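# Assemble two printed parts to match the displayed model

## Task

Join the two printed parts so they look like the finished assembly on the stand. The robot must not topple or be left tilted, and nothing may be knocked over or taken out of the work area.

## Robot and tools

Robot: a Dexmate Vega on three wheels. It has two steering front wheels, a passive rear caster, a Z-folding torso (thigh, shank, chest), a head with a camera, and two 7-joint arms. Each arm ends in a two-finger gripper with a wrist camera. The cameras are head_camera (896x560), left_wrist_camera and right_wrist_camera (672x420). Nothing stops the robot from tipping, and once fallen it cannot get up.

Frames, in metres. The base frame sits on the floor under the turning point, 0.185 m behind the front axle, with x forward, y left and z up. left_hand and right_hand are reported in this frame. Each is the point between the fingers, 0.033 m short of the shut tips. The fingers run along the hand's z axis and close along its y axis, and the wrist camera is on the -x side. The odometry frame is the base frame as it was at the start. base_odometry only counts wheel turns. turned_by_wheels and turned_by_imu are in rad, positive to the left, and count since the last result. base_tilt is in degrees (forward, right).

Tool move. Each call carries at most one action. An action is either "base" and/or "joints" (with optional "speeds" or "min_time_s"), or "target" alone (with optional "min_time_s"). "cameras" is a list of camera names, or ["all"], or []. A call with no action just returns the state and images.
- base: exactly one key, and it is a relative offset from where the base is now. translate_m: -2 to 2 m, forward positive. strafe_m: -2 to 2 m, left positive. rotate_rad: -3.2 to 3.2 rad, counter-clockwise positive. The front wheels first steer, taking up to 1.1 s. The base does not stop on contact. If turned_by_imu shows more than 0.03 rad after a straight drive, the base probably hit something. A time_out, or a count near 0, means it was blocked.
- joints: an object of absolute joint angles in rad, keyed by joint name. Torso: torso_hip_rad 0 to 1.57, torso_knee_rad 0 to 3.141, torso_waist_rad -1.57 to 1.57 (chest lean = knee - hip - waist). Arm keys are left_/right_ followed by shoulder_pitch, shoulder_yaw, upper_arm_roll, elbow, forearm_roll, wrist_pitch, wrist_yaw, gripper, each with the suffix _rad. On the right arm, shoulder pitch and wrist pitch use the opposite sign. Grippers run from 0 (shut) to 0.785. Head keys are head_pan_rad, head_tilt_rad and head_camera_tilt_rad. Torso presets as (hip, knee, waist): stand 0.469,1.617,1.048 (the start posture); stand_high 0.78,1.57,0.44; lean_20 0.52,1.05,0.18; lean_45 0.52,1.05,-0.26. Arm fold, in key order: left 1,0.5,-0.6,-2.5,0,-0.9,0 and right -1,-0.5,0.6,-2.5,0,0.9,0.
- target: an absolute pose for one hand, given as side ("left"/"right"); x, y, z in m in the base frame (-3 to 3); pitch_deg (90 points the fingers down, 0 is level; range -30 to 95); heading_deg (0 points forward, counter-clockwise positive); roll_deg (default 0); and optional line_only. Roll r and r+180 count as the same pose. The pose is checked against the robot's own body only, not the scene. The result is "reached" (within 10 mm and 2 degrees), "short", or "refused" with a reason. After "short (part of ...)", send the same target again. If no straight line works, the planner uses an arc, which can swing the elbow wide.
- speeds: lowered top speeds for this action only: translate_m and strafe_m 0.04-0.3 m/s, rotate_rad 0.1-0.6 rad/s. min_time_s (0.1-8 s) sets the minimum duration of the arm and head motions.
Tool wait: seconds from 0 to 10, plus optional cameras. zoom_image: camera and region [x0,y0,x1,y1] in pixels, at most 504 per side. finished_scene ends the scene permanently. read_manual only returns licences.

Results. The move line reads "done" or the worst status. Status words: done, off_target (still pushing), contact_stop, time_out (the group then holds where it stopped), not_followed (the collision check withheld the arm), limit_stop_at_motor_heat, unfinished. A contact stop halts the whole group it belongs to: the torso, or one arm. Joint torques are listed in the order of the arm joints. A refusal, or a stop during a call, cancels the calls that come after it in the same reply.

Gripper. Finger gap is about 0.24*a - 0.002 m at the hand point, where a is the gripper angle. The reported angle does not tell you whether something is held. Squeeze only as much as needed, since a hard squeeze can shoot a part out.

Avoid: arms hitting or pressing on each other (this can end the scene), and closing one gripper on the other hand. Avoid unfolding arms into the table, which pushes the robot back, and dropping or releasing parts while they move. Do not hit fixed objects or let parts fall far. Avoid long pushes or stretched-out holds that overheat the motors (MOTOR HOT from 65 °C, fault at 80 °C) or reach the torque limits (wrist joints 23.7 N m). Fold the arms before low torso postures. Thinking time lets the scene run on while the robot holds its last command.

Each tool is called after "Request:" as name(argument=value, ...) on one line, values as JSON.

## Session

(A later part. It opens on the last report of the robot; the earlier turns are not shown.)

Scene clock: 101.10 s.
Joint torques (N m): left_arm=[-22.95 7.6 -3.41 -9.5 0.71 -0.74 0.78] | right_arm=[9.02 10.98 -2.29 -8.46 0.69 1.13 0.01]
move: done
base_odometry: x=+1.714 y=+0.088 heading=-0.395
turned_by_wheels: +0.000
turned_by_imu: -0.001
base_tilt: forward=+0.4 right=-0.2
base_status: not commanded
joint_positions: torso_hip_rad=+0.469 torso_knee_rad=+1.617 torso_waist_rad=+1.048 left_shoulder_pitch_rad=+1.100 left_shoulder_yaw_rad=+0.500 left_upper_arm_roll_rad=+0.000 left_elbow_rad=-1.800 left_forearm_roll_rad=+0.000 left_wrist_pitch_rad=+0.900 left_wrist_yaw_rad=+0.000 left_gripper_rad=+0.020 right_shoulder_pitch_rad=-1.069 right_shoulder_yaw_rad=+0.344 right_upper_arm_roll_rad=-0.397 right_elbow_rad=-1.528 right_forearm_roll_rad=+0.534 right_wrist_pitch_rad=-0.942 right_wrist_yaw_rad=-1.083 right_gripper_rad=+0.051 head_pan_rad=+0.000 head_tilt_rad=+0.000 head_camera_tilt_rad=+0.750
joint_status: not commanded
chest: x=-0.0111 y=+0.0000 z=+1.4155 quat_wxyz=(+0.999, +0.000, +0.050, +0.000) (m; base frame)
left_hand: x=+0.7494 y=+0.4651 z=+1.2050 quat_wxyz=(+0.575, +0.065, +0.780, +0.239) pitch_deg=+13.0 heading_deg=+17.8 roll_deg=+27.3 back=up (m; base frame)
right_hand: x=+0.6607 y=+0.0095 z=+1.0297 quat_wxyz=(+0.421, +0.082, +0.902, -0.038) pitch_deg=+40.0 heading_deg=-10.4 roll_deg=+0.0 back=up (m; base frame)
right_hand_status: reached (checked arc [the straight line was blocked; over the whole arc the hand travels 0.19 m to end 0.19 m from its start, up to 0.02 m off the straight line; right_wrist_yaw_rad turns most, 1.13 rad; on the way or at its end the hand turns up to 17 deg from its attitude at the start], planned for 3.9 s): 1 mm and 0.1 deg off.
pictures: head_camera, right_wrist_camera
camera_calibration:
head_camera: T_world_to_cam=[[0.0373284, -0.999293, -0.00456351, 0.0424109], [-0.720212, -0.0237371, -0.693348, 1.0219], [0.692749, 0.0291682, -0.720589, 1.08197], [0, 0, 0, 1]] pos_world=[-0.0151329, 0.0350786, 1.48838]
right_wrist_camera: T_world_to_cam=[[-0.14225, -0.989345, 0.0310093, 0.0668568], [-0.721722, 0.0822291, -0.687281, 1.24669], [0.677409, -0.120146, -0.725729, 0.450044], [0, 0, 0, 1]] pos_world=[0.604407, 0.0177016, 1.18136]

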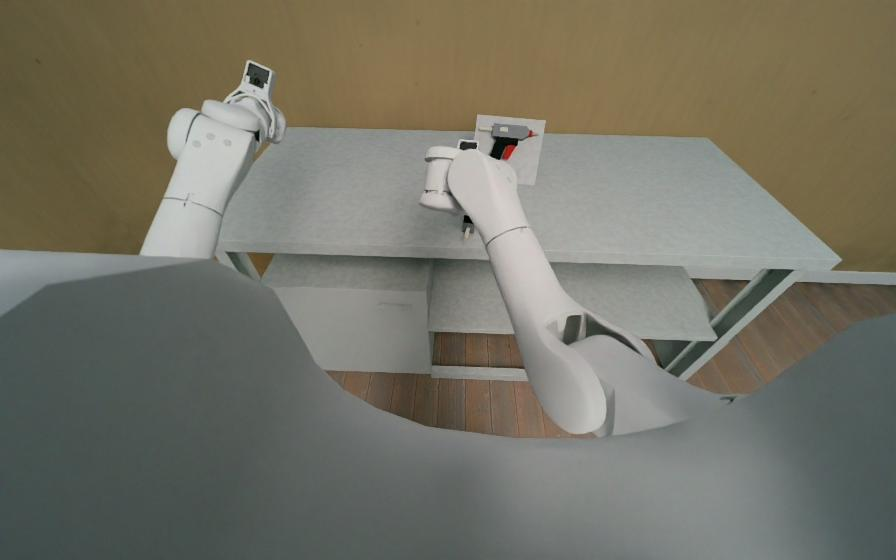

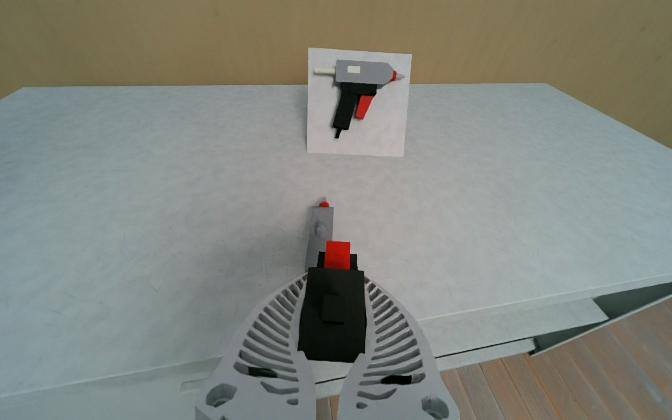

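Request:
move(target={"side":"right","x":0.787,"y":0.0195,"z":1.0,"pitch_deg":40,"heading_deg":-9.5}, min_time_s=2, cameras=["head_camera","right_wrist_camera"])

Request:
zoom_image(camera="right_wrist_camera", region=[220, 170, 460, 350])

Request:
zoom_image(camera="head_camera", region=[420, 180, 530, 270])

Scene clock: 102.40 s.
Joint torques (N m): left_arm=[-24.52 5.06 -2.71 -9.01 1.98 0.2 0.5] | right_arm=[8.55 11.11 -4.74 -6.89 -0.46 2.16 -0.33]
move: refused
base_odometry: x=+1.714 y=+0.088 heading=-0.395
turned_by_wheels: +0.000
turned_by_imu: +0.000
base_tilt: forward=+0.5 right=-0.2
base_status: not commanded
joint_positions: torso_hip_rad=+0.469 torso_knee_rad=+1.617 torso_waist_rad=+1.048 left_shoulder_pitch_rad=+1.100 left_shoulder_yaw_rad=+0.500 left_upper_arm_roll_rad=+0.000 left_elbow_rad=-1.800 left_forearm_roll_rad=+0.000 left_wrist_pitch_rad=+0.900 left_wrist_yaw_rad=+0.000 left_gripper_rad=+0.020 right_shoulder_pitch_rad=-1.070 right_shoulder_yaw_rad=+0.345 right_upper_arm_roll_rad=-0.398 right_elbow_rad=-1.528 right_forearm_roll_rad=+0.536 right_wrist_pitch_rad=-0.942 right_wrist_yaw_rad=-1.087 right_gripper_rad=+0.051 head_pan_rad=+0.000 head_tilt_rad=+0.000 head_camera_tilt_rad=+0.750
joint_status: not commanded
chest: x=-0.0111 y=+0.0000 z=+1.4155 quat_wxyz=(+0.999, +0.000, +0.050, +0.000) (m; base frame)
left_hand: x=+0.7494 y=+0.4651 z=+1.2050 quat_wxyz=(+0.575, +0.065, +0.780, +0.239) pitch_deg=+13.0 heading_deg=+17.8 roll_deg=+27.3 back=up (m; base frame)
right_hand: x=+0.6601 y=+0.0099 z=+1.0298 quat_wxyz=(+0.421, +0.083, +0.903, -0.039) pitch_deg=+40.0 heading_deg=-10.5 roll_deg=+0.0 back=up (m; base frame)
right_hand_status: refused: no posture of the arm gets there (out of reach): the closest leaves the hand 0.9 cm and 0 deg from the pose. Nothing moved.
pictures: head_camera, right_wrist_camera
camera_calibration:
head_camera: T_world_to_cam=[[0.0373284, -0.999293, -0.00456351, 0.0424109], [-0.720212, -0.0237371, -0.693348, 1.0219], [0.692749, 0.0291682, -0.720589, 1.08197], [0, 0, 0, 1]] pos_world=[-0.0151329, 0.0350786, 1.48838]
right_wrist_camera: T_world_to_cam=[[-0.143354, -0.989182, 0.0311264, 0.0677997], [-0.722099, 0.0830367, -0.686789, 1.24605], [0.676774, -0.12093, -0.72619, 0.45153], [0, 0, 0, 1]] pos_world=[0.603908, 0.0182017, 1.18156]

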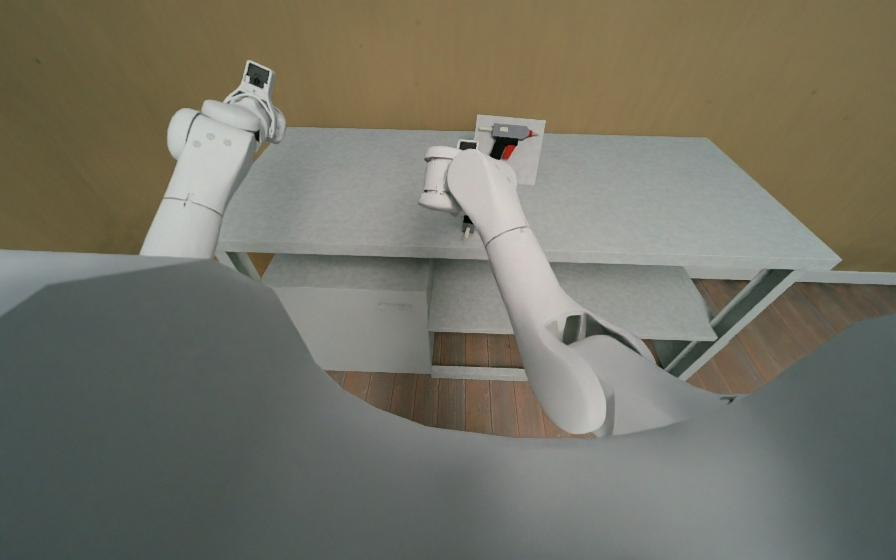

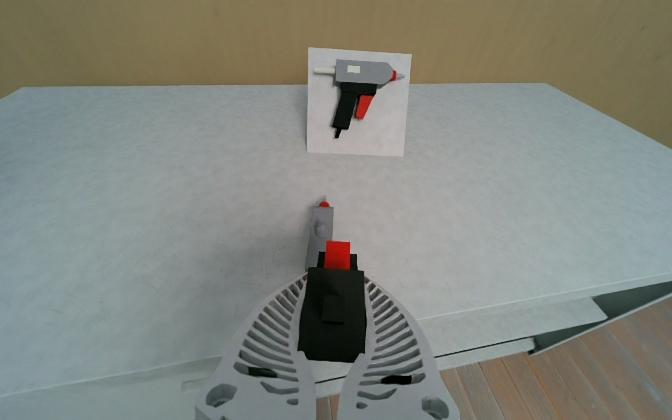

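Scaled by 2.100 from the camera's 672x420 image, which has a finer 960x600 frame.

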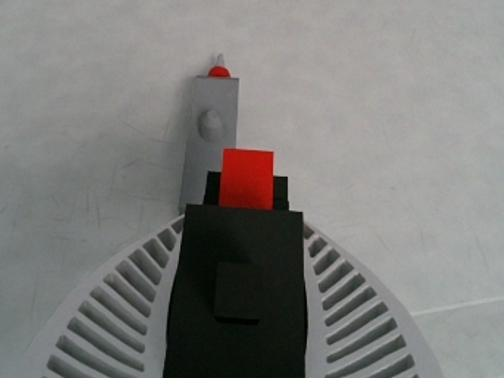

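Scaled by 4.582 from the camera's 896x560 image, which has a finer 960x600 frame.

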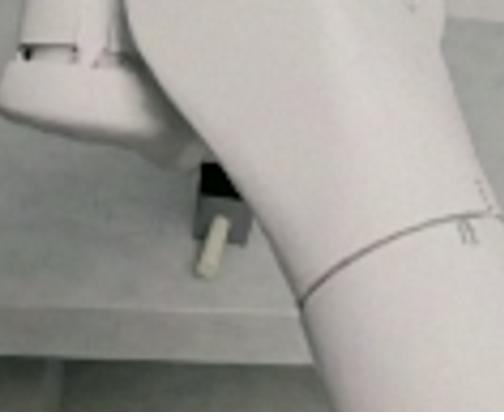

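Request:
move(base={"strafe_m":0.15}, speeds={"strafe_m":0.1})

Request:
move(base={"translate_m":0.03}, speeds={"translate_m":0.1})

Request:
move(target={"side":"right","x":0.70,"y":-0.21,"z":1.02,"pitch_deg":40,"heading_deg":-9.5}, cameras=["head_camera","right_wrist_camera"])

Request:
zoom_image(camera="right_wrist_camera", region=[180, 170, 380, 320])

Request:
zoom_image(camera="head_camera", region=[450, 170, 590, 260])

Scene clock: 105.83 s.
Joint torques (N m): left_arm=[-24.29 3.53 -6.79 -9.51 1.89 -1.38 1.18] | right_arm=[9.04 10.58 -4.06 -9.05 0.04 2.57 -0.62]
move: done
base_odometry: x=+1.772 y=+0.227 heading=-0.397
turned_by_wheels: -0.001
turned_by_imu: -0.001
base_tilt: forward=+0.4 right=-0.2
base_status: done
joint_positions: torso_hip_rad=+0.469 torso_knee_rad=+1.617 torso_waist_rad=+1.048 left_shoulder_pitch_rad=+1.100 left_shoulder_yaw_rad=+0.500 left_upper_arm_roll_rad=+0.000 left_elbow_rad=-1.800 left_forearm_roll_rad=+0.000 left_wrist_pitch_rad=+0.900 left_wrist_yaw_rad=+0.000 left_gripper_rad=+0.020 right_shoulder_pitch_rad=-1.070 right_shoulder_yaw_rad=+0.345 right_upper_arm_roll_rad=-0.399 right_elbow_rad=-1.528 right_forearm_roll_rad=+0.536 right_wrist_pitch_rad=-0.942 right_wrist_yaw_rad=-1.087 right_gripper_rad=+0.051 head_pan_rad=+0.000 head_tilt_rad=+0.000 head_camera_tilt_rad=+0.750
joint_status: not commanded
chest: x=-0.0111 y=+0.0000 z=+1.4155 quat_wxyz=(+0.999, +0.000, +0.050, +0.000) (m; base frame)
left_hand: x=+0.7494 y=+0.4651 z=+1.2050 quat_wxyz=(+0.575, +0.065, +0.780, +0.239) pitch_deg=+13.0 heading_deg=+17.8 roll_deg=+27.3 back=up (m; base frame)
right_hand: x=+0.6600 y=+0.0100 z=+1.0299 quat_wxyz=(+0.421, +0.083, +0.903, -0.039) pitch_deg=+40.0 heading_deg=-10.5 roll_deg=+0.0 back=up (m; base frame)
pictures: none

Scene clock: 108.07 s.
Joint torques (N m): left_arm=[-23.9 7.83 -5.79 -8.36 1.14 -1.25 0.83] | right_arm=[9.97 8.34 -2.77 -8.49 0.46 1.64 0.05]
move: done
base_odometry: x=+1.800 y=+0.215 heading=-0.397
turned_by_wheels: +0.000
turned_by_imu: +0.002
base_tilt: forward=+0.4 right=-0.2
base_status: done
joint_positions: torso_hip_rad=+0.469 torso_knee_rad=+1.617 torso_waist_rad=+1.048 left_shoulder_pitch_rad=+1.100 left_shoulder_yaw_rad=+0.500 left_upper_arm_roll_rad=+0.000 left_elbow_rad=-1.800 left_forearm_roll_rad=+0.000 left_wrist_pitch_rad=+0.900 left_wrist_yaw_rad=+0.000 left_gripper_rad=+0.020 right_shoulder_pitch_rad=-1.070 right_shoulder_yaw_rad=+0.345 right_upper_arm_roll_rad=-0.399 right_elbow_rad=-1.528 right_forearm_roll_rad=+0.536 right_wrist_pitch_rad=-0.942 right_wrist_yaw_rad=-1.087 right_gripper_rad=+0.051 head_pan_rad=+0.000 head_tilt_rad=+0.000 head_camera_tilt_rad=+0.750
joint_status: not commanded
chest: x=-0.0111 y=+0.0000 z=+1.4155 quat_wxyz=(+0.999, +0.000, +0.050, +0.000) (m; base frame)
left_hand: x=+0.7494 y=+0.4651 z=+1.2049 quat_wxyz=(+0.575, +0.065, +0.780, +0.239) pitch_deg=+13.0 heading_deg=+17.8 roll_deg=+27.3 back=up (m; base frame)
right_hand: x=+0.6600 y=+0.0099 z=+1.0298 quat_wxyz=(+0.421, +0.083, +0.903, -0.039) pitch_deg=+40.0 heading_deg=-10.5 roll_deg=+0.0 back=up (m; base frame)
pictures: none

Scene clock: 111.10 s.
Joint torques (N m): left_arm=[-25.4 7.39 -2.72 -8.63 0.87 -2.02 0.46] | right_arm=[19.09 -0.58 6.05 -9.85 0.33 0.97 -0.06]
move: done
base_odometry: x=+1.800 y=+0.215 heading=-0.397
turned_by_wheels: +0.000
turned_by_imu: -0.001
base_tilt: forward=+0.4 right=-0.1
base_status: not commanded
joint_positions: torso_hip_rad=+0.469 torso_knee_rad=+1.617 torso_waist_rad=+1.048 left_shoulder_pitch_rad=+1.100 left_shoulder_yaw_rad=+0.500 left_upper_arm_roll_rad=+0.000 left_elbow_rad=-1.800 left_forearm_roll_rad=+0.000 left_wrist_pitch_rad=+0.900 left_wrist_yaw_rad=+0.000 left_gripper_rad=+0.020 right_shoulder_pitch_rad=-1.071 right_shoulder_yaw_rad=-0.074 right_upper_arm_roll_rad=-0.131 right_elbow_rad=-1.728 right_forearm_roll_rad=+0.687 right_wrist_pitch_rad=-1.159 right_wrist_yaw_rad=-0.767 right_gripper_rad=+0.051 head_pan_rad=+0.000 head_tilt_rad=+0.000 head_camera_tilt_rad=+0.750
joint_status: not commanded
chest: x=-0.0111 y=+0.0000 z=+1.4155 quat_wxyz=(+0.999, +0.000, +0.050, +0.000) (m; base frame)
left_hand: x=+0.7494 y=+0.4651 z=+1.2049 quat_wxyz=(+0.575, +0.065, +0.780, +0.239) pitch_deg=+13.0 heading_deg=+17.8 roll_deg=+27.3 back=up (m; base frame)
right_hand: x=+0.6996 y=-0.2077 z=+1.0193 quat_wxyz=(+0.421, +0.075, +0.903, -0.035) pitch_deg=+40.1 heading_deg=-9.5 roll_deg=+0.0 back=up (m; base frame)
right_hand_status: reached (straight line, planned for 1.7 s): 2 mm and 0.1 deg off.
pictures: head_camera, right_wrist_camera
camera_calibration:
head_camera: T_world_to_cam=[[0.037327, -0.999293, -0.00456937, 0.0424196], [-0.72031, -0.0237361, -0.693246, 1.02175], [0.692647, 0.0291681, -0.720687, 1.08212], [0, 0, 0, 1]] pos_world=[-0.0151329, 0.0350786, 1.48838]
right_wrist_camera: T_world_to_cam=[[-0.126223, -0.991508, 0.0313121, -0.154153], [-0.723935, 0.0704874, -0.686258, 1.28357], [0.678223, -0.109289, -0.726684, 0.392711], [0, 0, 0, 1]] pos_world=[0.643415, -0.2004, 1.17106]

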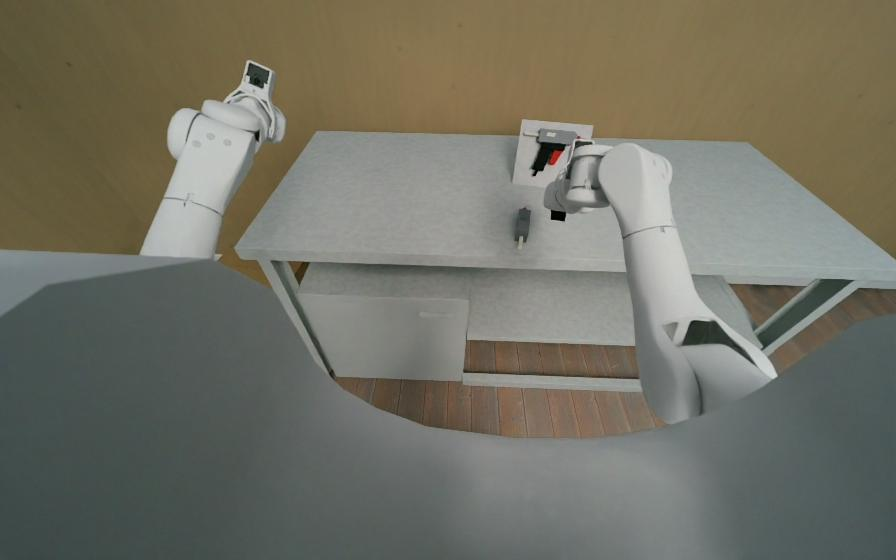

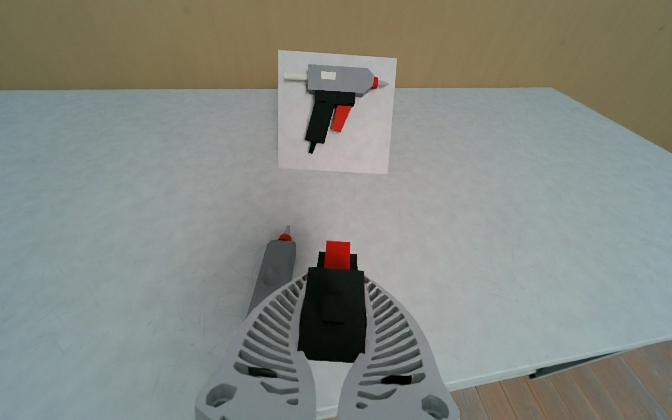

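Scaled by 2.520 from the camera's 672x420 image, which has a finer 960x600 frame.

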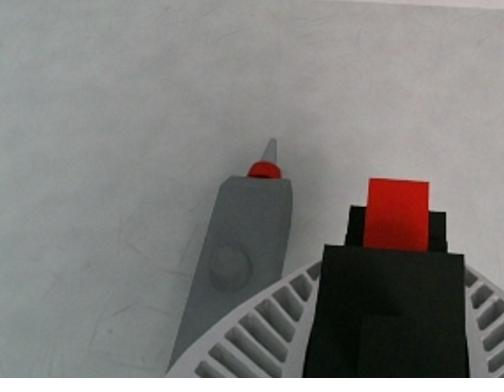

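Scaled by 3.600 from the camera's 896x560 image, which has a finer 960x600 frame.

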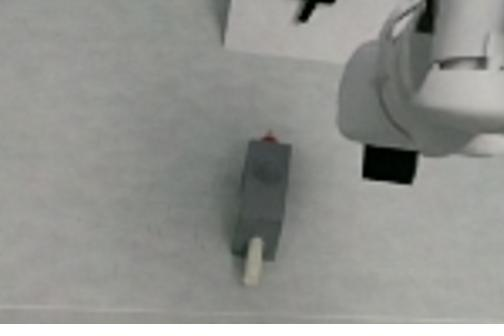

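Request:
move(target={"side":"right","x":0.7595,"y":-0.136,"z":0.998,"pitch_deg":40,"heading_deg":-9,"line_only":true}, min_time_s=2, cameras=["head_camera","right_wrist_camera"])

Request:
zoom_image(camera="right_wrist_camera", region=[250, 190, 410, 310])

Request:
zoom_image(camera="head_camera", region=[480, 190, 570, 260])

Scene clock: 114.87 s.
Joint torques (N m): left_arm=[-24.06 4.95 -6.55 -8.27 -0.18 -1.79 0.8] | right_arm=[22.4 4.79 -0.43 -3.72 -0.34 0.81 0.04]
move: done
base_odometry: x=+1.800 y=+0.215 heading=-0.397
turned_by_wheels: +0.000
turned_by_imu: -0.001
base_tilt: forward=+0.4 right=-0.1
base_status: not commanded
joint_positions: torso_hip_rad=+0.469 torso_knee_rad=+1.617 torso_waist_rad=+1.048 left_shoulder_pitch_rad=+1.100 left_shoulder_yaw_rad=+0.500 left_upper_arm_roll_rad=+0.000 left_elbow_rad=-1.800 left_forearm_roll_rad=+0.000 left_wrist_pitch_rad=+0.900 left_wrist_yaw_rad=+0.000 left_gripper_rad=+0.020 right_shoulder_pitch_rad=-0.876 right_shoulder_yaw_rad=+0.033 right_upper_arm_roll_rad=-0.266 right_elbow_rad=-1.302 right_forearm_roll_rad=+0.588 right_wrist_pitch_rad=-0.912 right_wrist_yaw_rad=-0.717 right_gripper_rad=+0.051 head_pan_rad=+0.000 head_tilt_rad=+0.000 head_camera_tilt_rad=+0.750
joint_status: not commanded
chest: x=-0.0111 y=+0.0000 z=+1.4155 quat_wxyz=(+0.999, +0.000, +0.050, +0.000) (m; base frame)
left_hand: x=+0.7494 y=+0.4651 z=+1.2049 quat_wxyz=(+0.575, +0.065, +0.780, +0.239) pitch_deg=+13.0 heading_deg=+17.8 roll_deg=+27.3 back=up (m; base frame)
right_hand: x=+0.7588 y=-0.1367 z=+0.9979 quat_wxyz=(+0.421, +0.071, +0.904, -0.033) pitch_deg=+40.0 heading_deg=-9.0 roll_deg=+0.0 back=up (m; base frame)
right_hand_status: reached (straight line, planned for 2.0 s): 1 mm and 0.0 deg off.
pictures: head_camera, right_wrist_camera
camera_calibration:
head_camera: T_world_to_cam=[[0.037327, -0.999293, -0.00456937, 0.0424196], [-0.72031, -0.0237361, -0.693246, 1.02175], [0.692647, 0.0291681, -0.720687, 1.08212], [0, 0, 0, 1]] pos_world=[-0.0151329, 0.0350786, 1.48838]
right_wrist_camera: T_world_to_cam=[[-0.1179, -0.992551, 0.0306824, -0.0814775], [-0.724234, 0.0648068, -0.686502, 1.30639], [0.6794, -0.10316, -0.72648, 0.344432], [0, 0, 0, 1]] pos_world=[0.702517, -0.130002, 1.14956]

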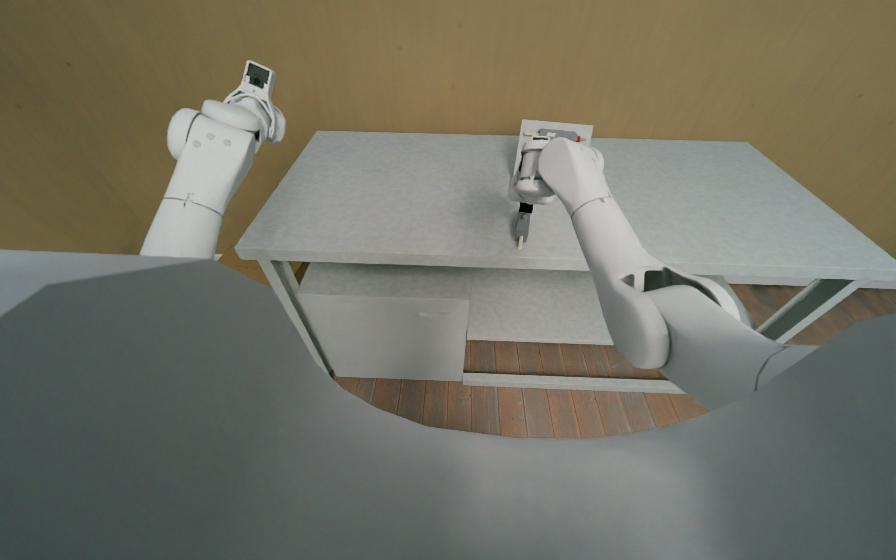

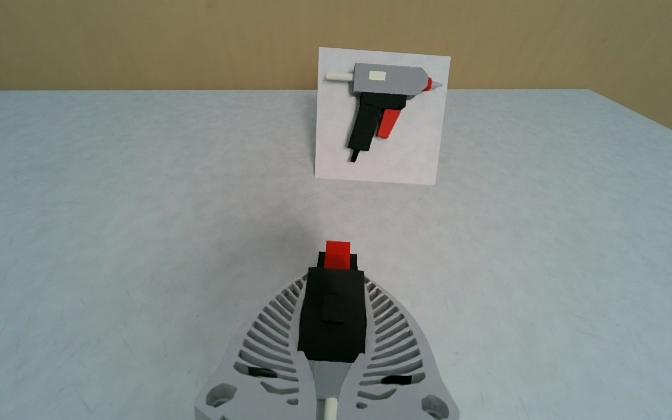

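Scaled by 3.150 from the camera's 672x420 image, which has a finer 960x600 frame.

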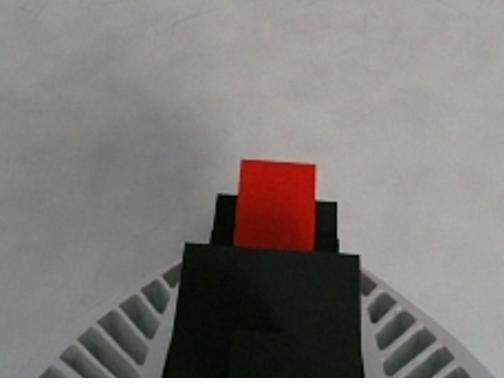

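Scaled by 5.600 from the camera's 896x560 image, which has a finer 960x600 frame.

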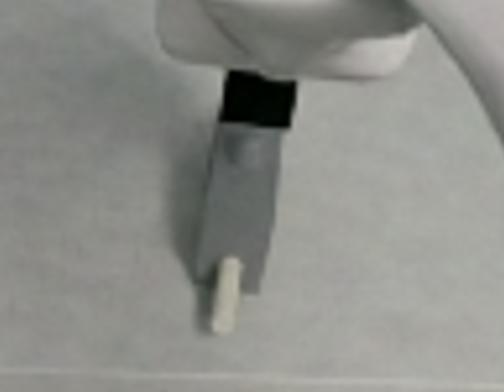

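Request:
move(target={"side":"right","x":0.752,"y":-0.135,"z":0.979,"pitch_deg":40,"heading_deg":-9.3,"line_only":true}, min_time_s=2, cameras=["head_camera","right_wrist_camera"])

Request:
zoom_image(camera="right_wrist_camera", region=[250, 190, 410, 310])

Request:
zoom_image(camera="head_camera", region=[500, 195, 550, 255])

Scene clock: 118.03 s.
Joint torques (N m): left_arm=[-22.46 7.13 -9.18 -8.88 -0.02 -0.53 1.04] | right_arm=[14.67 -2.15 -0.41 -3.92 -1.28 1.28 0.27]
move: done
base_odometry: x=+1.800 y=+0.215 heading=-0.397
turned_by_wheels: +0.000
turned_by_imu: -0.001
base_tilt: forward=+0.4 right=-0.2
base_status: not commanded
joint_positions: torso_hip_rad=+0.469 torso_knee_rad=+1.617 torso_waist_rad=+1.048 left_shoulder_pitch_rad=+1.100 left_shoulder_yaw_rad=+0.500 left_upper_arm_roll_rad=+0.000 left_elbow_rad=-1.800 left_forearm_roll_rad=+0.000 left_wrist_pitch_rad=+0.900 left_wrist_yaw_rad=+0.000 left_gripper_rad=+0.020 right_shoulder_pitch_rad=-0.908 right_shoulder_yaw_rad=+0.032 right_upper_arm_roll_rad=-0.279 right_elbow_rad=-1.296 right_forearm_roll_rad=+0.576 right_wrist_pitch_rad=-0.870 right_wrist_yaw_rad=-0.709 right_gripper_rad=+0.051 head_pan_rad=+0.000 head_tilt_rad=+0.000 head_camera_tilt_rad=+0.750
joint_status: not commanded
chest: x=-0.0111 y=+0.0000 z=+1.4155 quat_wxyz=(+0.999, +0.000, +0.050, +0.000) (m; base frame)
left_hand: x=+0.7494 y=+0.4651 z=+1.2049 quat_wxyz=(+0.575, +0.065, +0.780, +0.239) pitch_deg=+13.0 heading_deg=+17.8 roll_deg=+27.3 back=up (m; base frame)
right_hand: x=+0.7524 y=-0.1351 z=+0.9800 quat_wxyz=(+0.421, +0.073, +0.903, -0.034) pitch_deg=+40.0 heading_deg=-9.3 roll_deg=+0.0 back=up (m; base frame)
right_hand_status: reached (straight line, planned for 2.0 s): 1 mm and 0.0 deg off.
pictures: head_camera, right_wrist_camera
camera_calibration:
head_camera: T_world_to_cam=[[0.037327, -0.999293, -0.00456937, 0.0424196], [-0.72031, -0.0237361, -0.693246, 1.02175], [0.692647, 0.0291681, -0.720687, 1.08212], [0, 0, 0, 1]] pos_world=[-0.0151329, 0.0350786, 1.48838]
right_wrist_camera: T_world_to_cam=[[-0.122583, -0.991983, 0.0307019, -0.0763999], [-0.723533, 0.0681493, -0.686917, 1.28967], [0.679318, -0.106418, -0.726087, 0.335247], [0, 0, 0, 1]] pos_world=[0.696014, -0.128001, 1.13166]

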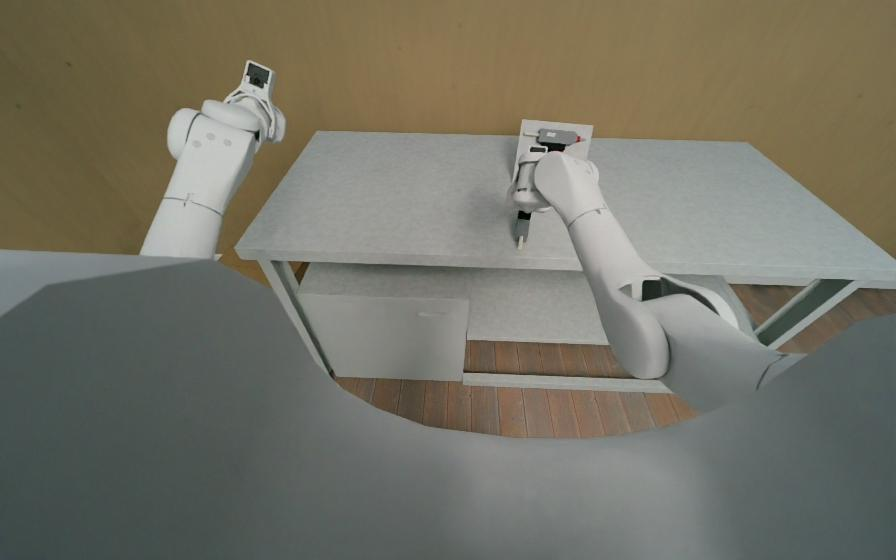

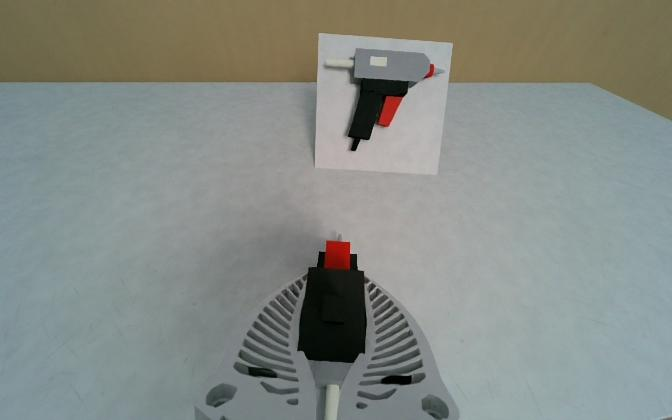

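Scaled by 3.150 from the camera's 672x420 image, which has a finer 960x600 frame.

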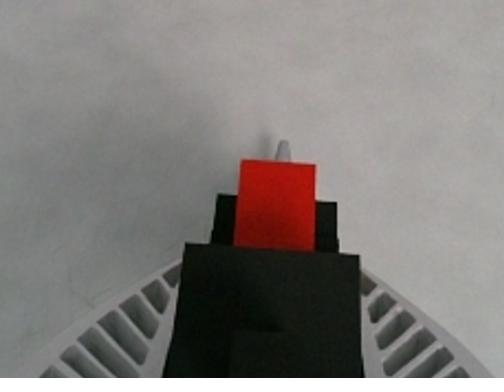

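Scaled by 8.400 from the camera's 896x560 image, which has a finer 960x600 frame.

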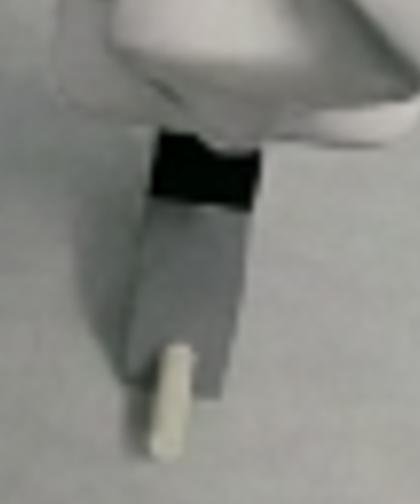

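Request:
move(target={"side":"right","x":0.7495,"y":-0.1352,"z":0.966,"pitch_deg":40,"heading_deg":-9.3,"line_only":true}, min_time_s=3, cameras=["head_camera","right_wrist_camera"])

Request:
zoom_image(camera="right_wrist_camera", region=[250, 190, 410, 310])

Request:
zoom_image(camera="head_camera", region=[500, 195, 550, 255])

Scene clock: 122.00 s.
Joint torques (N m): left_arm=[-19.88 2.6 -4.66 -10.3 0.53 -1.29 0.4] | right_arm=[14.54 0.34 0.47 -4.76 -0.35 1.56 -0.53]
move: done
base_odometry: x=+1.800 y=+0.215 heading=-0.397
turned_by_wheels: +0.000
turned_by_imu: -0.001
base_tilt: forward=+0.4 right=-0.2
base_status: not commanded
joint_positions: torso_hip_rad=+0.469 torso_knee_rad=+1.617 torso_waist_rad=+1.048 left_shoulder_pitch_rad=+1.100 left_shoulder_yaw_rad=+0.500 left_upper_arm_roll_rad=+0.000 left_elbow_rad=-1.800 left_forearm_roll_rad=+0.000 left_wrist_pitch_rad=+0.900 left_wrist_yaw_rad=+0.000 left_gripper_rad=+0.020 right_shoulder_pitch_rad=-0.924 right_shoulder_yaw_rad=+0.027 right_upper_arm_roll_rad=-0.290 right_elbow_rad=-1.278 right_forearm_roll_rad=+0.567 right_wrist_pitch_rad=-0.836 right_wrist_yaw_rad=-0.693 right_gripper_rad=+0.051 head_pan_rad=+0.000 head_tilt_rad=+0.000 head_camera_tilt_rad=+0.750
joint_status: not commanded
chest: x=-0.0111 y=+0.0000 z=+1.4155 quat_wxyz=(+0.999, +0.000, +0.050, +0.000) (m; base frame)
left_hand: x=+0.7494 y=+0.4651 z=+1.2049 quat_wxyz=(+0.575, +0.065, +0.780, +0.239) pitch_deg=+13.0 heading_deg=+17.8 roll_deg=+27.3 back=up (m; base frame)
right_hand: x=+0.7496 y=-0.1352 z=+0.9664 quat_wxyz=(+0.421, +0.074, +0.903, -0.034) pitch_deg=+40.0 heading_deg=-9.3 roll_deg=+0.0 back=up (m; base frame)
right_hand_status: reached (straight line, planned for 3.0 s): 0 mm and 0.0 deg off.
pictures: head_camera, right_wrist_camera
camera_calibration:
head_camera: T_world_to_cam=[[0.037327, -0.999293, -0.00456937, 0.0424196], [-0.72031, -0.0237361, -0.693246, 1.02175], [0.692647, 0.0291681, -0.720687, 1.08212], [0, 0, 0, 1]] pos_world=[-0.0151329, 0.0350786, 1.48838]
right_wrist_camera: T_world_to_cam=[[-0.122861, -0.991949, 0.030706, -0.076232], [-0.723499, 0.0683471, -0.686933, 1.27833], [0.679304, -0.106613, -0.726072, 0.327232], [0, 0, 0, 1]] pos_world=[0.693214, -0.128101, 1.11806]

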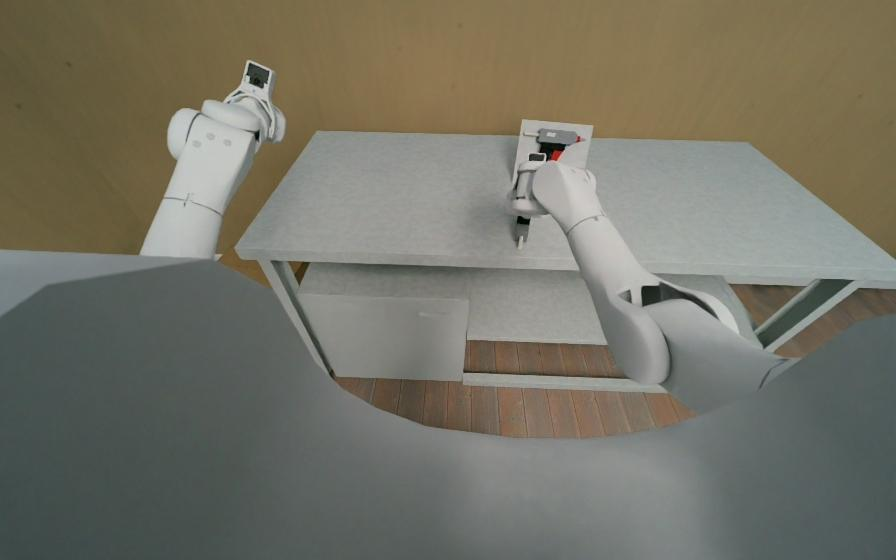

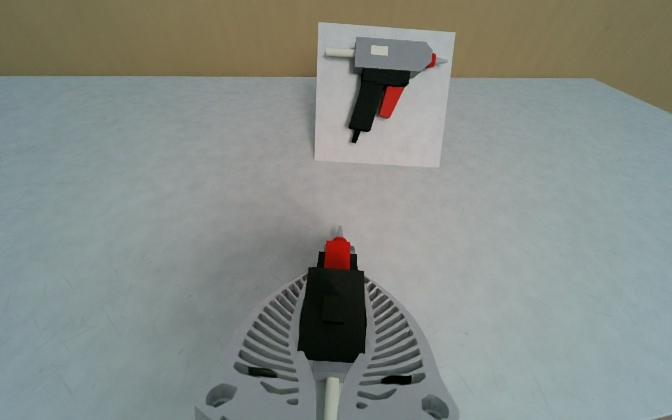

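Scaled by 3.150 from the camera's 672x420 image, which has a finer 960x600 frame.

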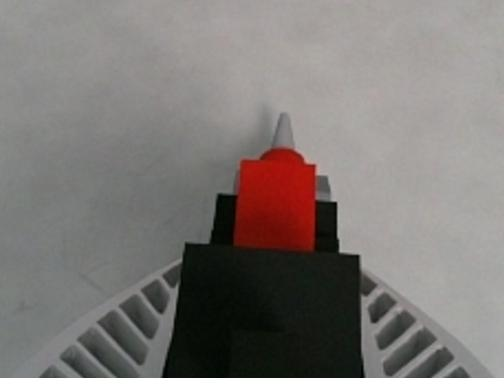

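Scaled by 8.400 from the camera's 896x560 image, which has a finer 960x600 frame.

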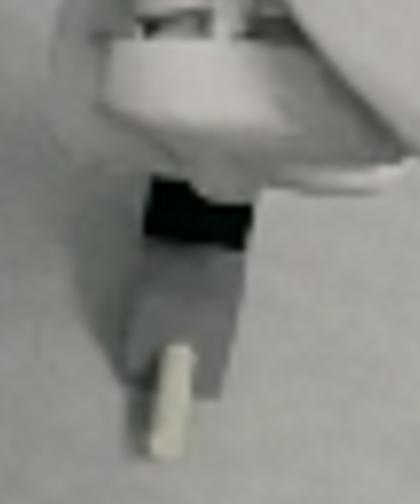

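Request:
move(target={"side":"right","x":0.7495,"y":-0.1357,"z":0.957,"pitch_deg":40,"heading_deg":-9.3,"line_only":true}, min_time_s=3, cameras=["head_camera","right_wrist_camera"])

Request:
zoom_image(camera="right_wrist_camera", region=[250, 190, 410, 310])

Request:
zoom_image(camera="head_camera", region=[500, 195, 550, 255])

Scene clock: 125.80 s.
Joint torques (N m): left_arm=[-21.88 4.5 -6.59 -9.09 0.3 -1.49 0.94] | right_arm=[11.18 -2.52 -2.99 -4.34 -0.53 1.05 0.16]
move: done
base_odometry: x=+1.800 y=+0.215 heading=-0.397
turned_by_wheels: +0.000
turned_by_imu: -0.001
base_tilt: forward=+0.4 right=-0.1
base_status: not commanded
joint_positions: torso_hip_rad=+0.469 torso_knee_rad=+1.617 torso_waist_rad=+1.048 left_shoulder_pitch_rad=+1.100 left_shoulder_yaw_rad=+0.500 left_upper_arm_roll_rad=+0.000 left_elbow_rad=-1.800 left_forearm_roll_rad=+0.000 left_wrist_pitch_rad=+0.900 left_wrist_yaw_rad=+0.000 left_gripper_rad=+0.020 right_shoulder_pitch_rad=-0.927 right_shoulder_yaw_rad=+0.025 right_upper_arm_roll_rad=-0.297 right_elbow_rad=-1.253 right_forearm_roll_rad=+0.560 right_wrist_pitch_rad=-0.808 right_wrist_yaw_rad=-0.678 right_gripper_rad=+0.051 head_pan_rad=+0.000 head_tilt_rad=+0.000 head_camera_tilt_rad=+0.750
joint_status: not commanded
chest: x=-0.0111 y=+0.0000 z=+1.4155 quat_wxyz=(+0.999, +0.000, +0.050, +0.000) (m; base frame)
left_hand: x=+0.7494 y=+0.4651 z=+1.2049 quat_wxyz=(+0.575, +0.065, +0.780, +0.239) pitch_deg=+13.0 heading_deg=+17.8 roll_deg=+27.3 back=up (m; base frame)
right_hand: x=+0.7496 y=-0.1358 z=+0.9574 quat_wxyz=(+0.421, +0.074, +0.903, -0.034) pitch_deg=+40.0 heading_deg=-9.3 roll_deg=+0.0 back=up (m; base frame)
right_hand_status: reached (straight line, planned for 3.0 s): 0 mm and 0.0 deg off.
pictures: head_camera, right_wrist_camera
camera_calibration:
head_camera: T_world_to_cam=[[0.037327, -0.999293, -0.00456937, 0.0424196], [-0.72031, -0.0237361, -0.693246, 1.02175], [0.692647, 0.0291681, -0.720687, 1.08212], [0, 0, 0, 1]] pos_world=[-0.0151329, 0.0350786, 1.48838]
right_wrist_camera: T_world_to_cam=[[-0.123009, -0.991931, 0.0306735, -0.0764097], [-0.723287, 0.0684461, -0.687147, 1.27229], [0.679503, -0.106711, -0.725871, 0.32026], [0, 0, 0, 1]] pos_world=[0.693213, -0.128701, 1.10906]

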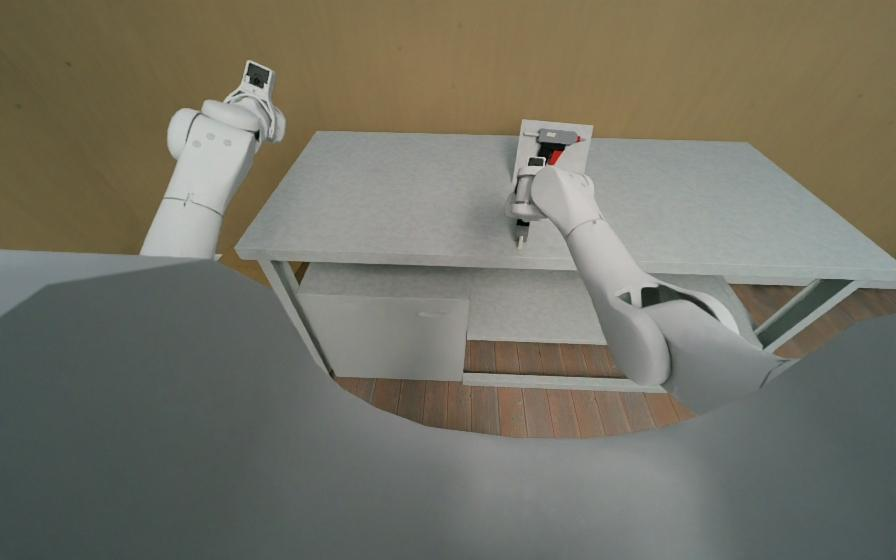

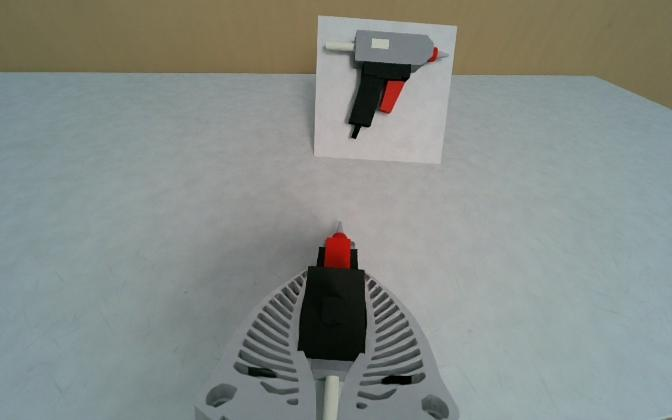

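Scaled by 3.150 from the camera's 672x420 image, which has a finer 960x600 frame.

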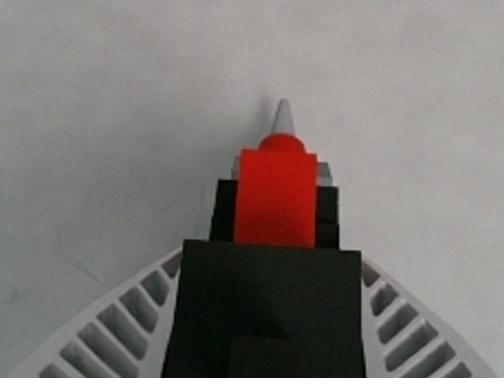

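Scaled by 8.400 from the camera's 896x560 image, which has a finer 960x600 frame.

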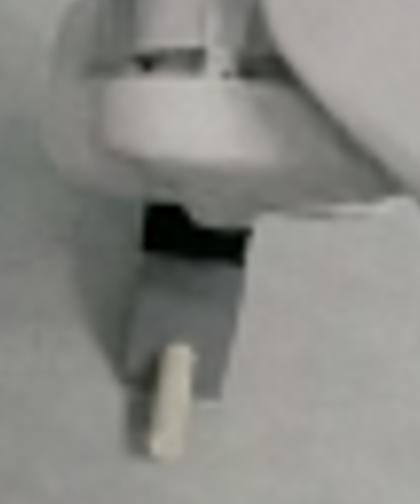

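Request:
move(target={"side":"right","x":0.7465,"y":-0.1352,"z":0.959,"pitch_deg":40,"heading_deg":-9.3,"line_only":true}, min_time_s=2, cameras=["head_camera","right_wrist_camera"])

Request:
zoom_image(camera="right_wrist_camera", region=[250, 190, 410, 310])

Request:
zoom_image(camera="head_camera", region=[500, 195, 550, 255])

Request:
move(target={"side":"right","x":0.7525,"y":-0.1362,"z":0.959,"pitch_deg":40,"heading_deg":-9.3,"line_only":true}, min_time_s=2, cameras=["head_camera","right_wrist_camera"])

Request:
zoom_image(camera="right_wrist_camera", region=[250, 190, 410, 310])

Request:
zoom_image(camera="head_camera", region=[500, 195, 550, 255])

Scene clock: 128.90 s.
Joint torques (N m): left_arm=[-21.52 4.57 -8.75 -10.51 -0.56 -1.16 0.55] | right_arm=[11.45 -1.7 6.61 -6.38 -0.16 0.96 -0.13]
move: done
base_odometry: x=+1.800 y=+0.215 heading=-0.397
turned_by_wheels: +0.000
turned_by_imu: -0.001
base_tilt: forward=+0.4 right=-0.1
base_status: not commanded
joint_positions: torso_hip_rad=+0.469 torso_knee_rad=+1.617 torso_waist_rad=+1.048 left_shoulder_pitch_rad=+1.100 left_shoulder_yaw_rad=+0.500 left_upper_arm_roll_rad=+0.000 left_elbow_rad=-1.800 left_forearm_roll_rad=+0.000 left_wrist_pitch_rad=+0.900 left_wrist_yaw_rad=+0.000 left_gripper_rad=+0.020 right_shoulder_pitch_rad=-0.937 right_shoulder_yaw_rad=+0.025 right_upper_arm_roll_rad=-0.295 right_elbow_rad=-1.276 right_forearm_roll_rad=+0.563 right_wrist_pitch_rad=-0.820 right_wrist_yaw_rad=-0.687 right_gripper_rad=+0.051 head_pan_rad=+0.000 head_tilt_rad=+0.000 head_camera_tilt_rad=+0.750
joint_status: not commanded
chest: x=-0.0111 y=+0.0000 z=+1.4155 quat_wxyz=(+0.999, +0.000, +0.050, +0.000) (m; base frame)
left_hand: x=+0.7494 y=+0.4651 z=+1.2049 quat_wxyz=(+0.575, +0.065, +0.780, +0.239) pitch_deg=+13.0 heading_deg=+17.8 roll_deg=+27.3 back=up (m; base frame)
right_hand: x=+0.7466 y=-0.1352 z=+0.9589 quat_wxyz=(+0.421, +0.073, +0.903, -0.034) pitch_deg=+40.0 heading_deg=-9.3 roll_deg=+0.0 back=up (m; base frame)
right_hand_status: reached (straight line, planned for 2.0 s): 0 mm and 0.0 deg off.
pictures: head_camera, right_wrist_camera
camera_calibration:
head_camera: T_world_to_cam=[[0.037327, -0.999293, -0.00456937, 0.0424196], [-0.72031, -0.0237361, -0.693246, 1.02175], [0.692647, 0.0291681, -0.720687, 1.08212], [0, 0, 0, 1]] pos_world=[-0.0151329, 0.0350786, 1.48838]
right_wrist_camera: T_world_to_cam=[[-0.122572, -0.991967, 0.0312626, -0.0770772], [-0.723564, 0.0677581, -0.686924, 1.27103], [0.679288, -0.106818, -0.726057, 0.323735], [0, 0, 0, 1]] pos_world=[0.690314, -0.128, 1.11056]

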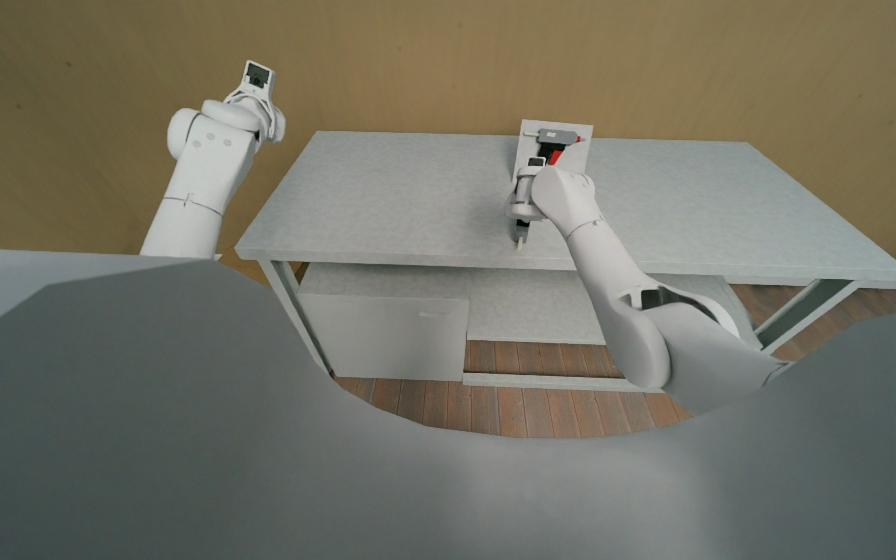

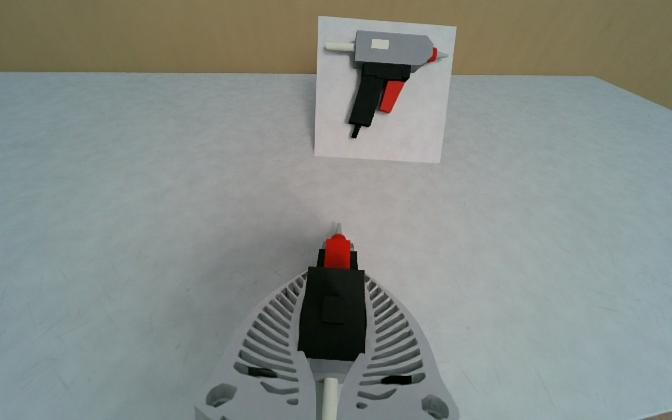

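Scaled by 3.150 from the camera's 672x420 image, which has a finer 960x600 frame.

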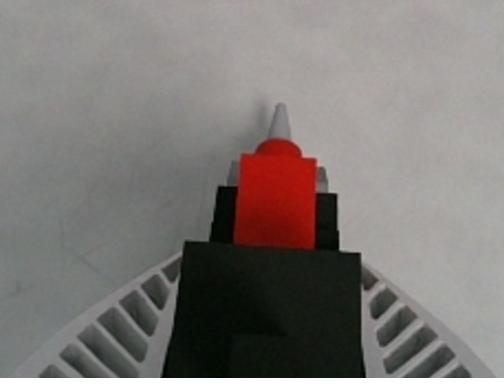

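Scaled by 8.400 from the camera's 896x560 image, which has a finer 960x600 frame.

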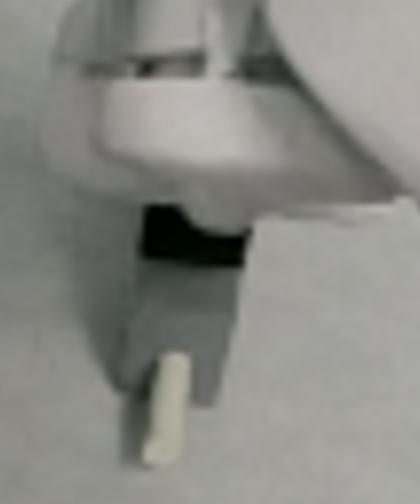

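Scene clock: 131.40 s.
Joint torques (N m): left_arm=[-23 4.05 -4.28 -8.47 -0.23 -1.46 0.97] | right_arm=[22.65 1.15 -0.87 -4.2 -0.57 1.12 0.34]
move: done
base_odometry: x=+1.800 y=+0.215 heading=-0.397
turned_by_wheels: +0.000
turned_by_imu: -0.001
base_tilt: forward=+0.4 right=-0.1
base_status: not commanded
joint_positions: torso_hip_rad=+0.469 torso_knee_rad=+1.617 torso_waist_rad=+1.048 left_shoulder_pitch_rad=+1.100 left_shoulder_yaw_rad=+0.500 left_upper_arm_roll_rad=+0.000 left_elbow_rad=-1.800 left_forearm_roll_rad=+0.000 left_wrist_pitch_rad=+0.900 left_wrist_yaw_rad=+0.000 left_gripper_rad=+0.020 right_shoulder_pitch_rad=-0.917 right_shoulder_yaw_rad=+0.025 right_upper_arm_roll_rad=-0.296 right_elbow_rad=-1.241 right_forearm_roll_rad=+0.560 right_wrist_pitch_rad=-0.808 right_wrist_yaw_rad=-0.675 right_gripper_rad=+0.051 head_pan_rad=+0.000 head_tilt_rad=+0.000 head_camera_tilt_rad=+0.750
joint_status: not commanded
chest: x=-0.0111 y=+0.0000 z=+1.4155 quat_wxyz=(+0.999, +0.000, +0.050, +0.000) (m; base frame)
left_hand: x=+0.7494 y=+0.4651 z=+1.2049 quat_wxyz=(+0.575, +0.065, +0.780, +0.239) pitch_deg=+13.0 heading_deg=+17.8 roll_deg=+27.3 back=up (m; base frame)
right_hand: x=+0.7521 y=-0.1363 z=+0.9587 quat_wxyz=(+0.421, +0.074, +0.903, -0.034) pitch_deg=+40.0 heading_deg=-9.3 roll_deg=+0.0 back=up (m; base frame)
right_hand_status: reached (straight line, planned for 2.0 s): 0 mm and 0.0 deg off.
pictures: head_camera, right_wrist_camera
camera_calibration:
head_camera: T_world_to_cam=[[0.037327, -0.999293, -0.00456937, 0.0424196], [-0.72031, -0.0237361, -0.693246, 1.02175], [0.692647, 0.0291681, -0.720687, 1.08212], [0, 0, 0, 1]] pos_world=[-0.0151329, 0.0350786, 1.48838]
right_wrist_camera: T_world_to_cam=[[-0.122992, -0.991926, 0.030909, -0.0769011], [-0.723832, 0.0683559, -0.686582, 1.27491], [0.678926, -0.106817, -0.726395, 0.320425], [0, 0, 0, 1]] pos_world=[0.695815, -0.129201, 1.11046]

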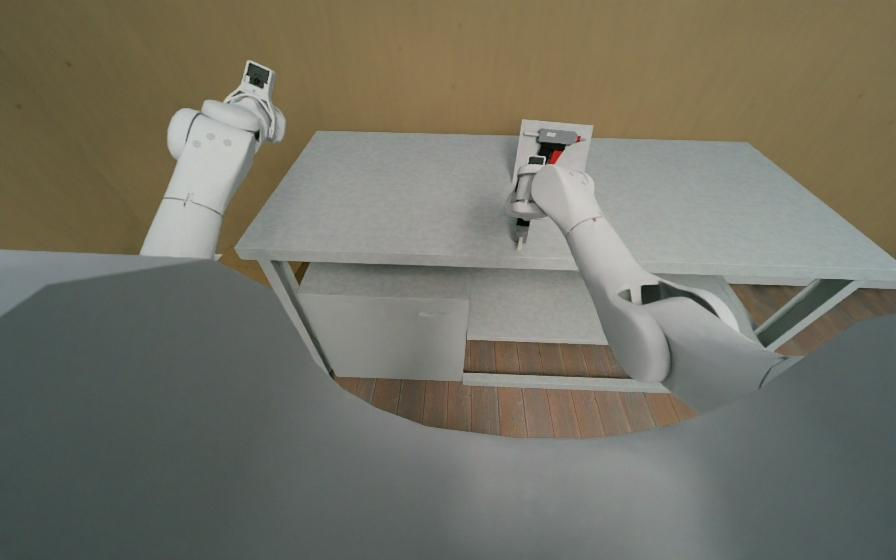

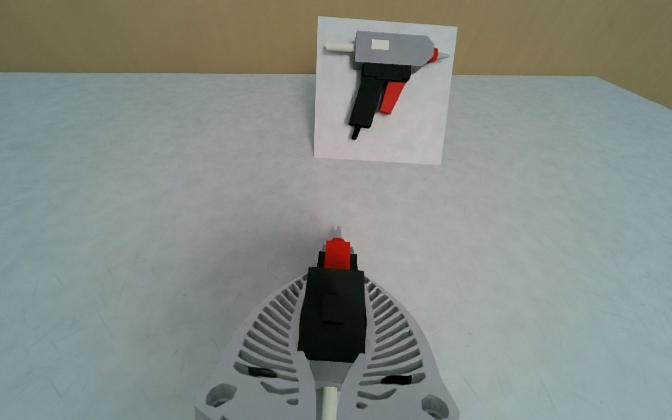

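Scaled by 3.150 from the camera's 672x420 image, which has a finer 960x600 frame.

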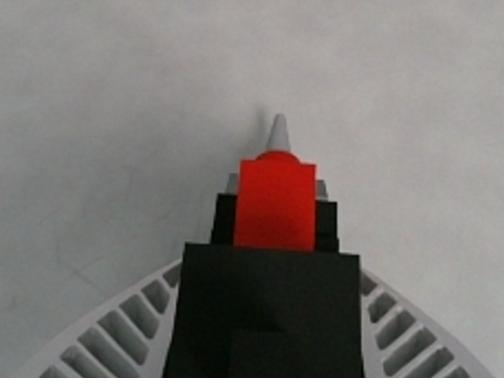

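Scaled by 8.400 from the camera's 896x560 image, which has a finer 960x600 frame.

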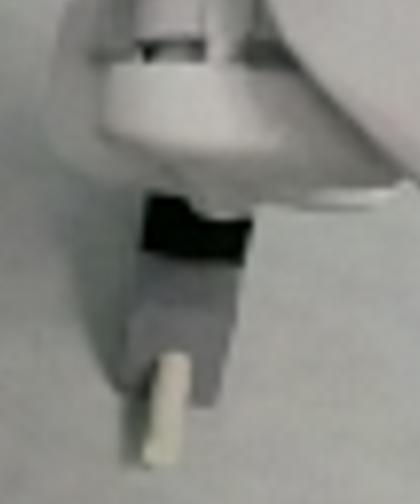

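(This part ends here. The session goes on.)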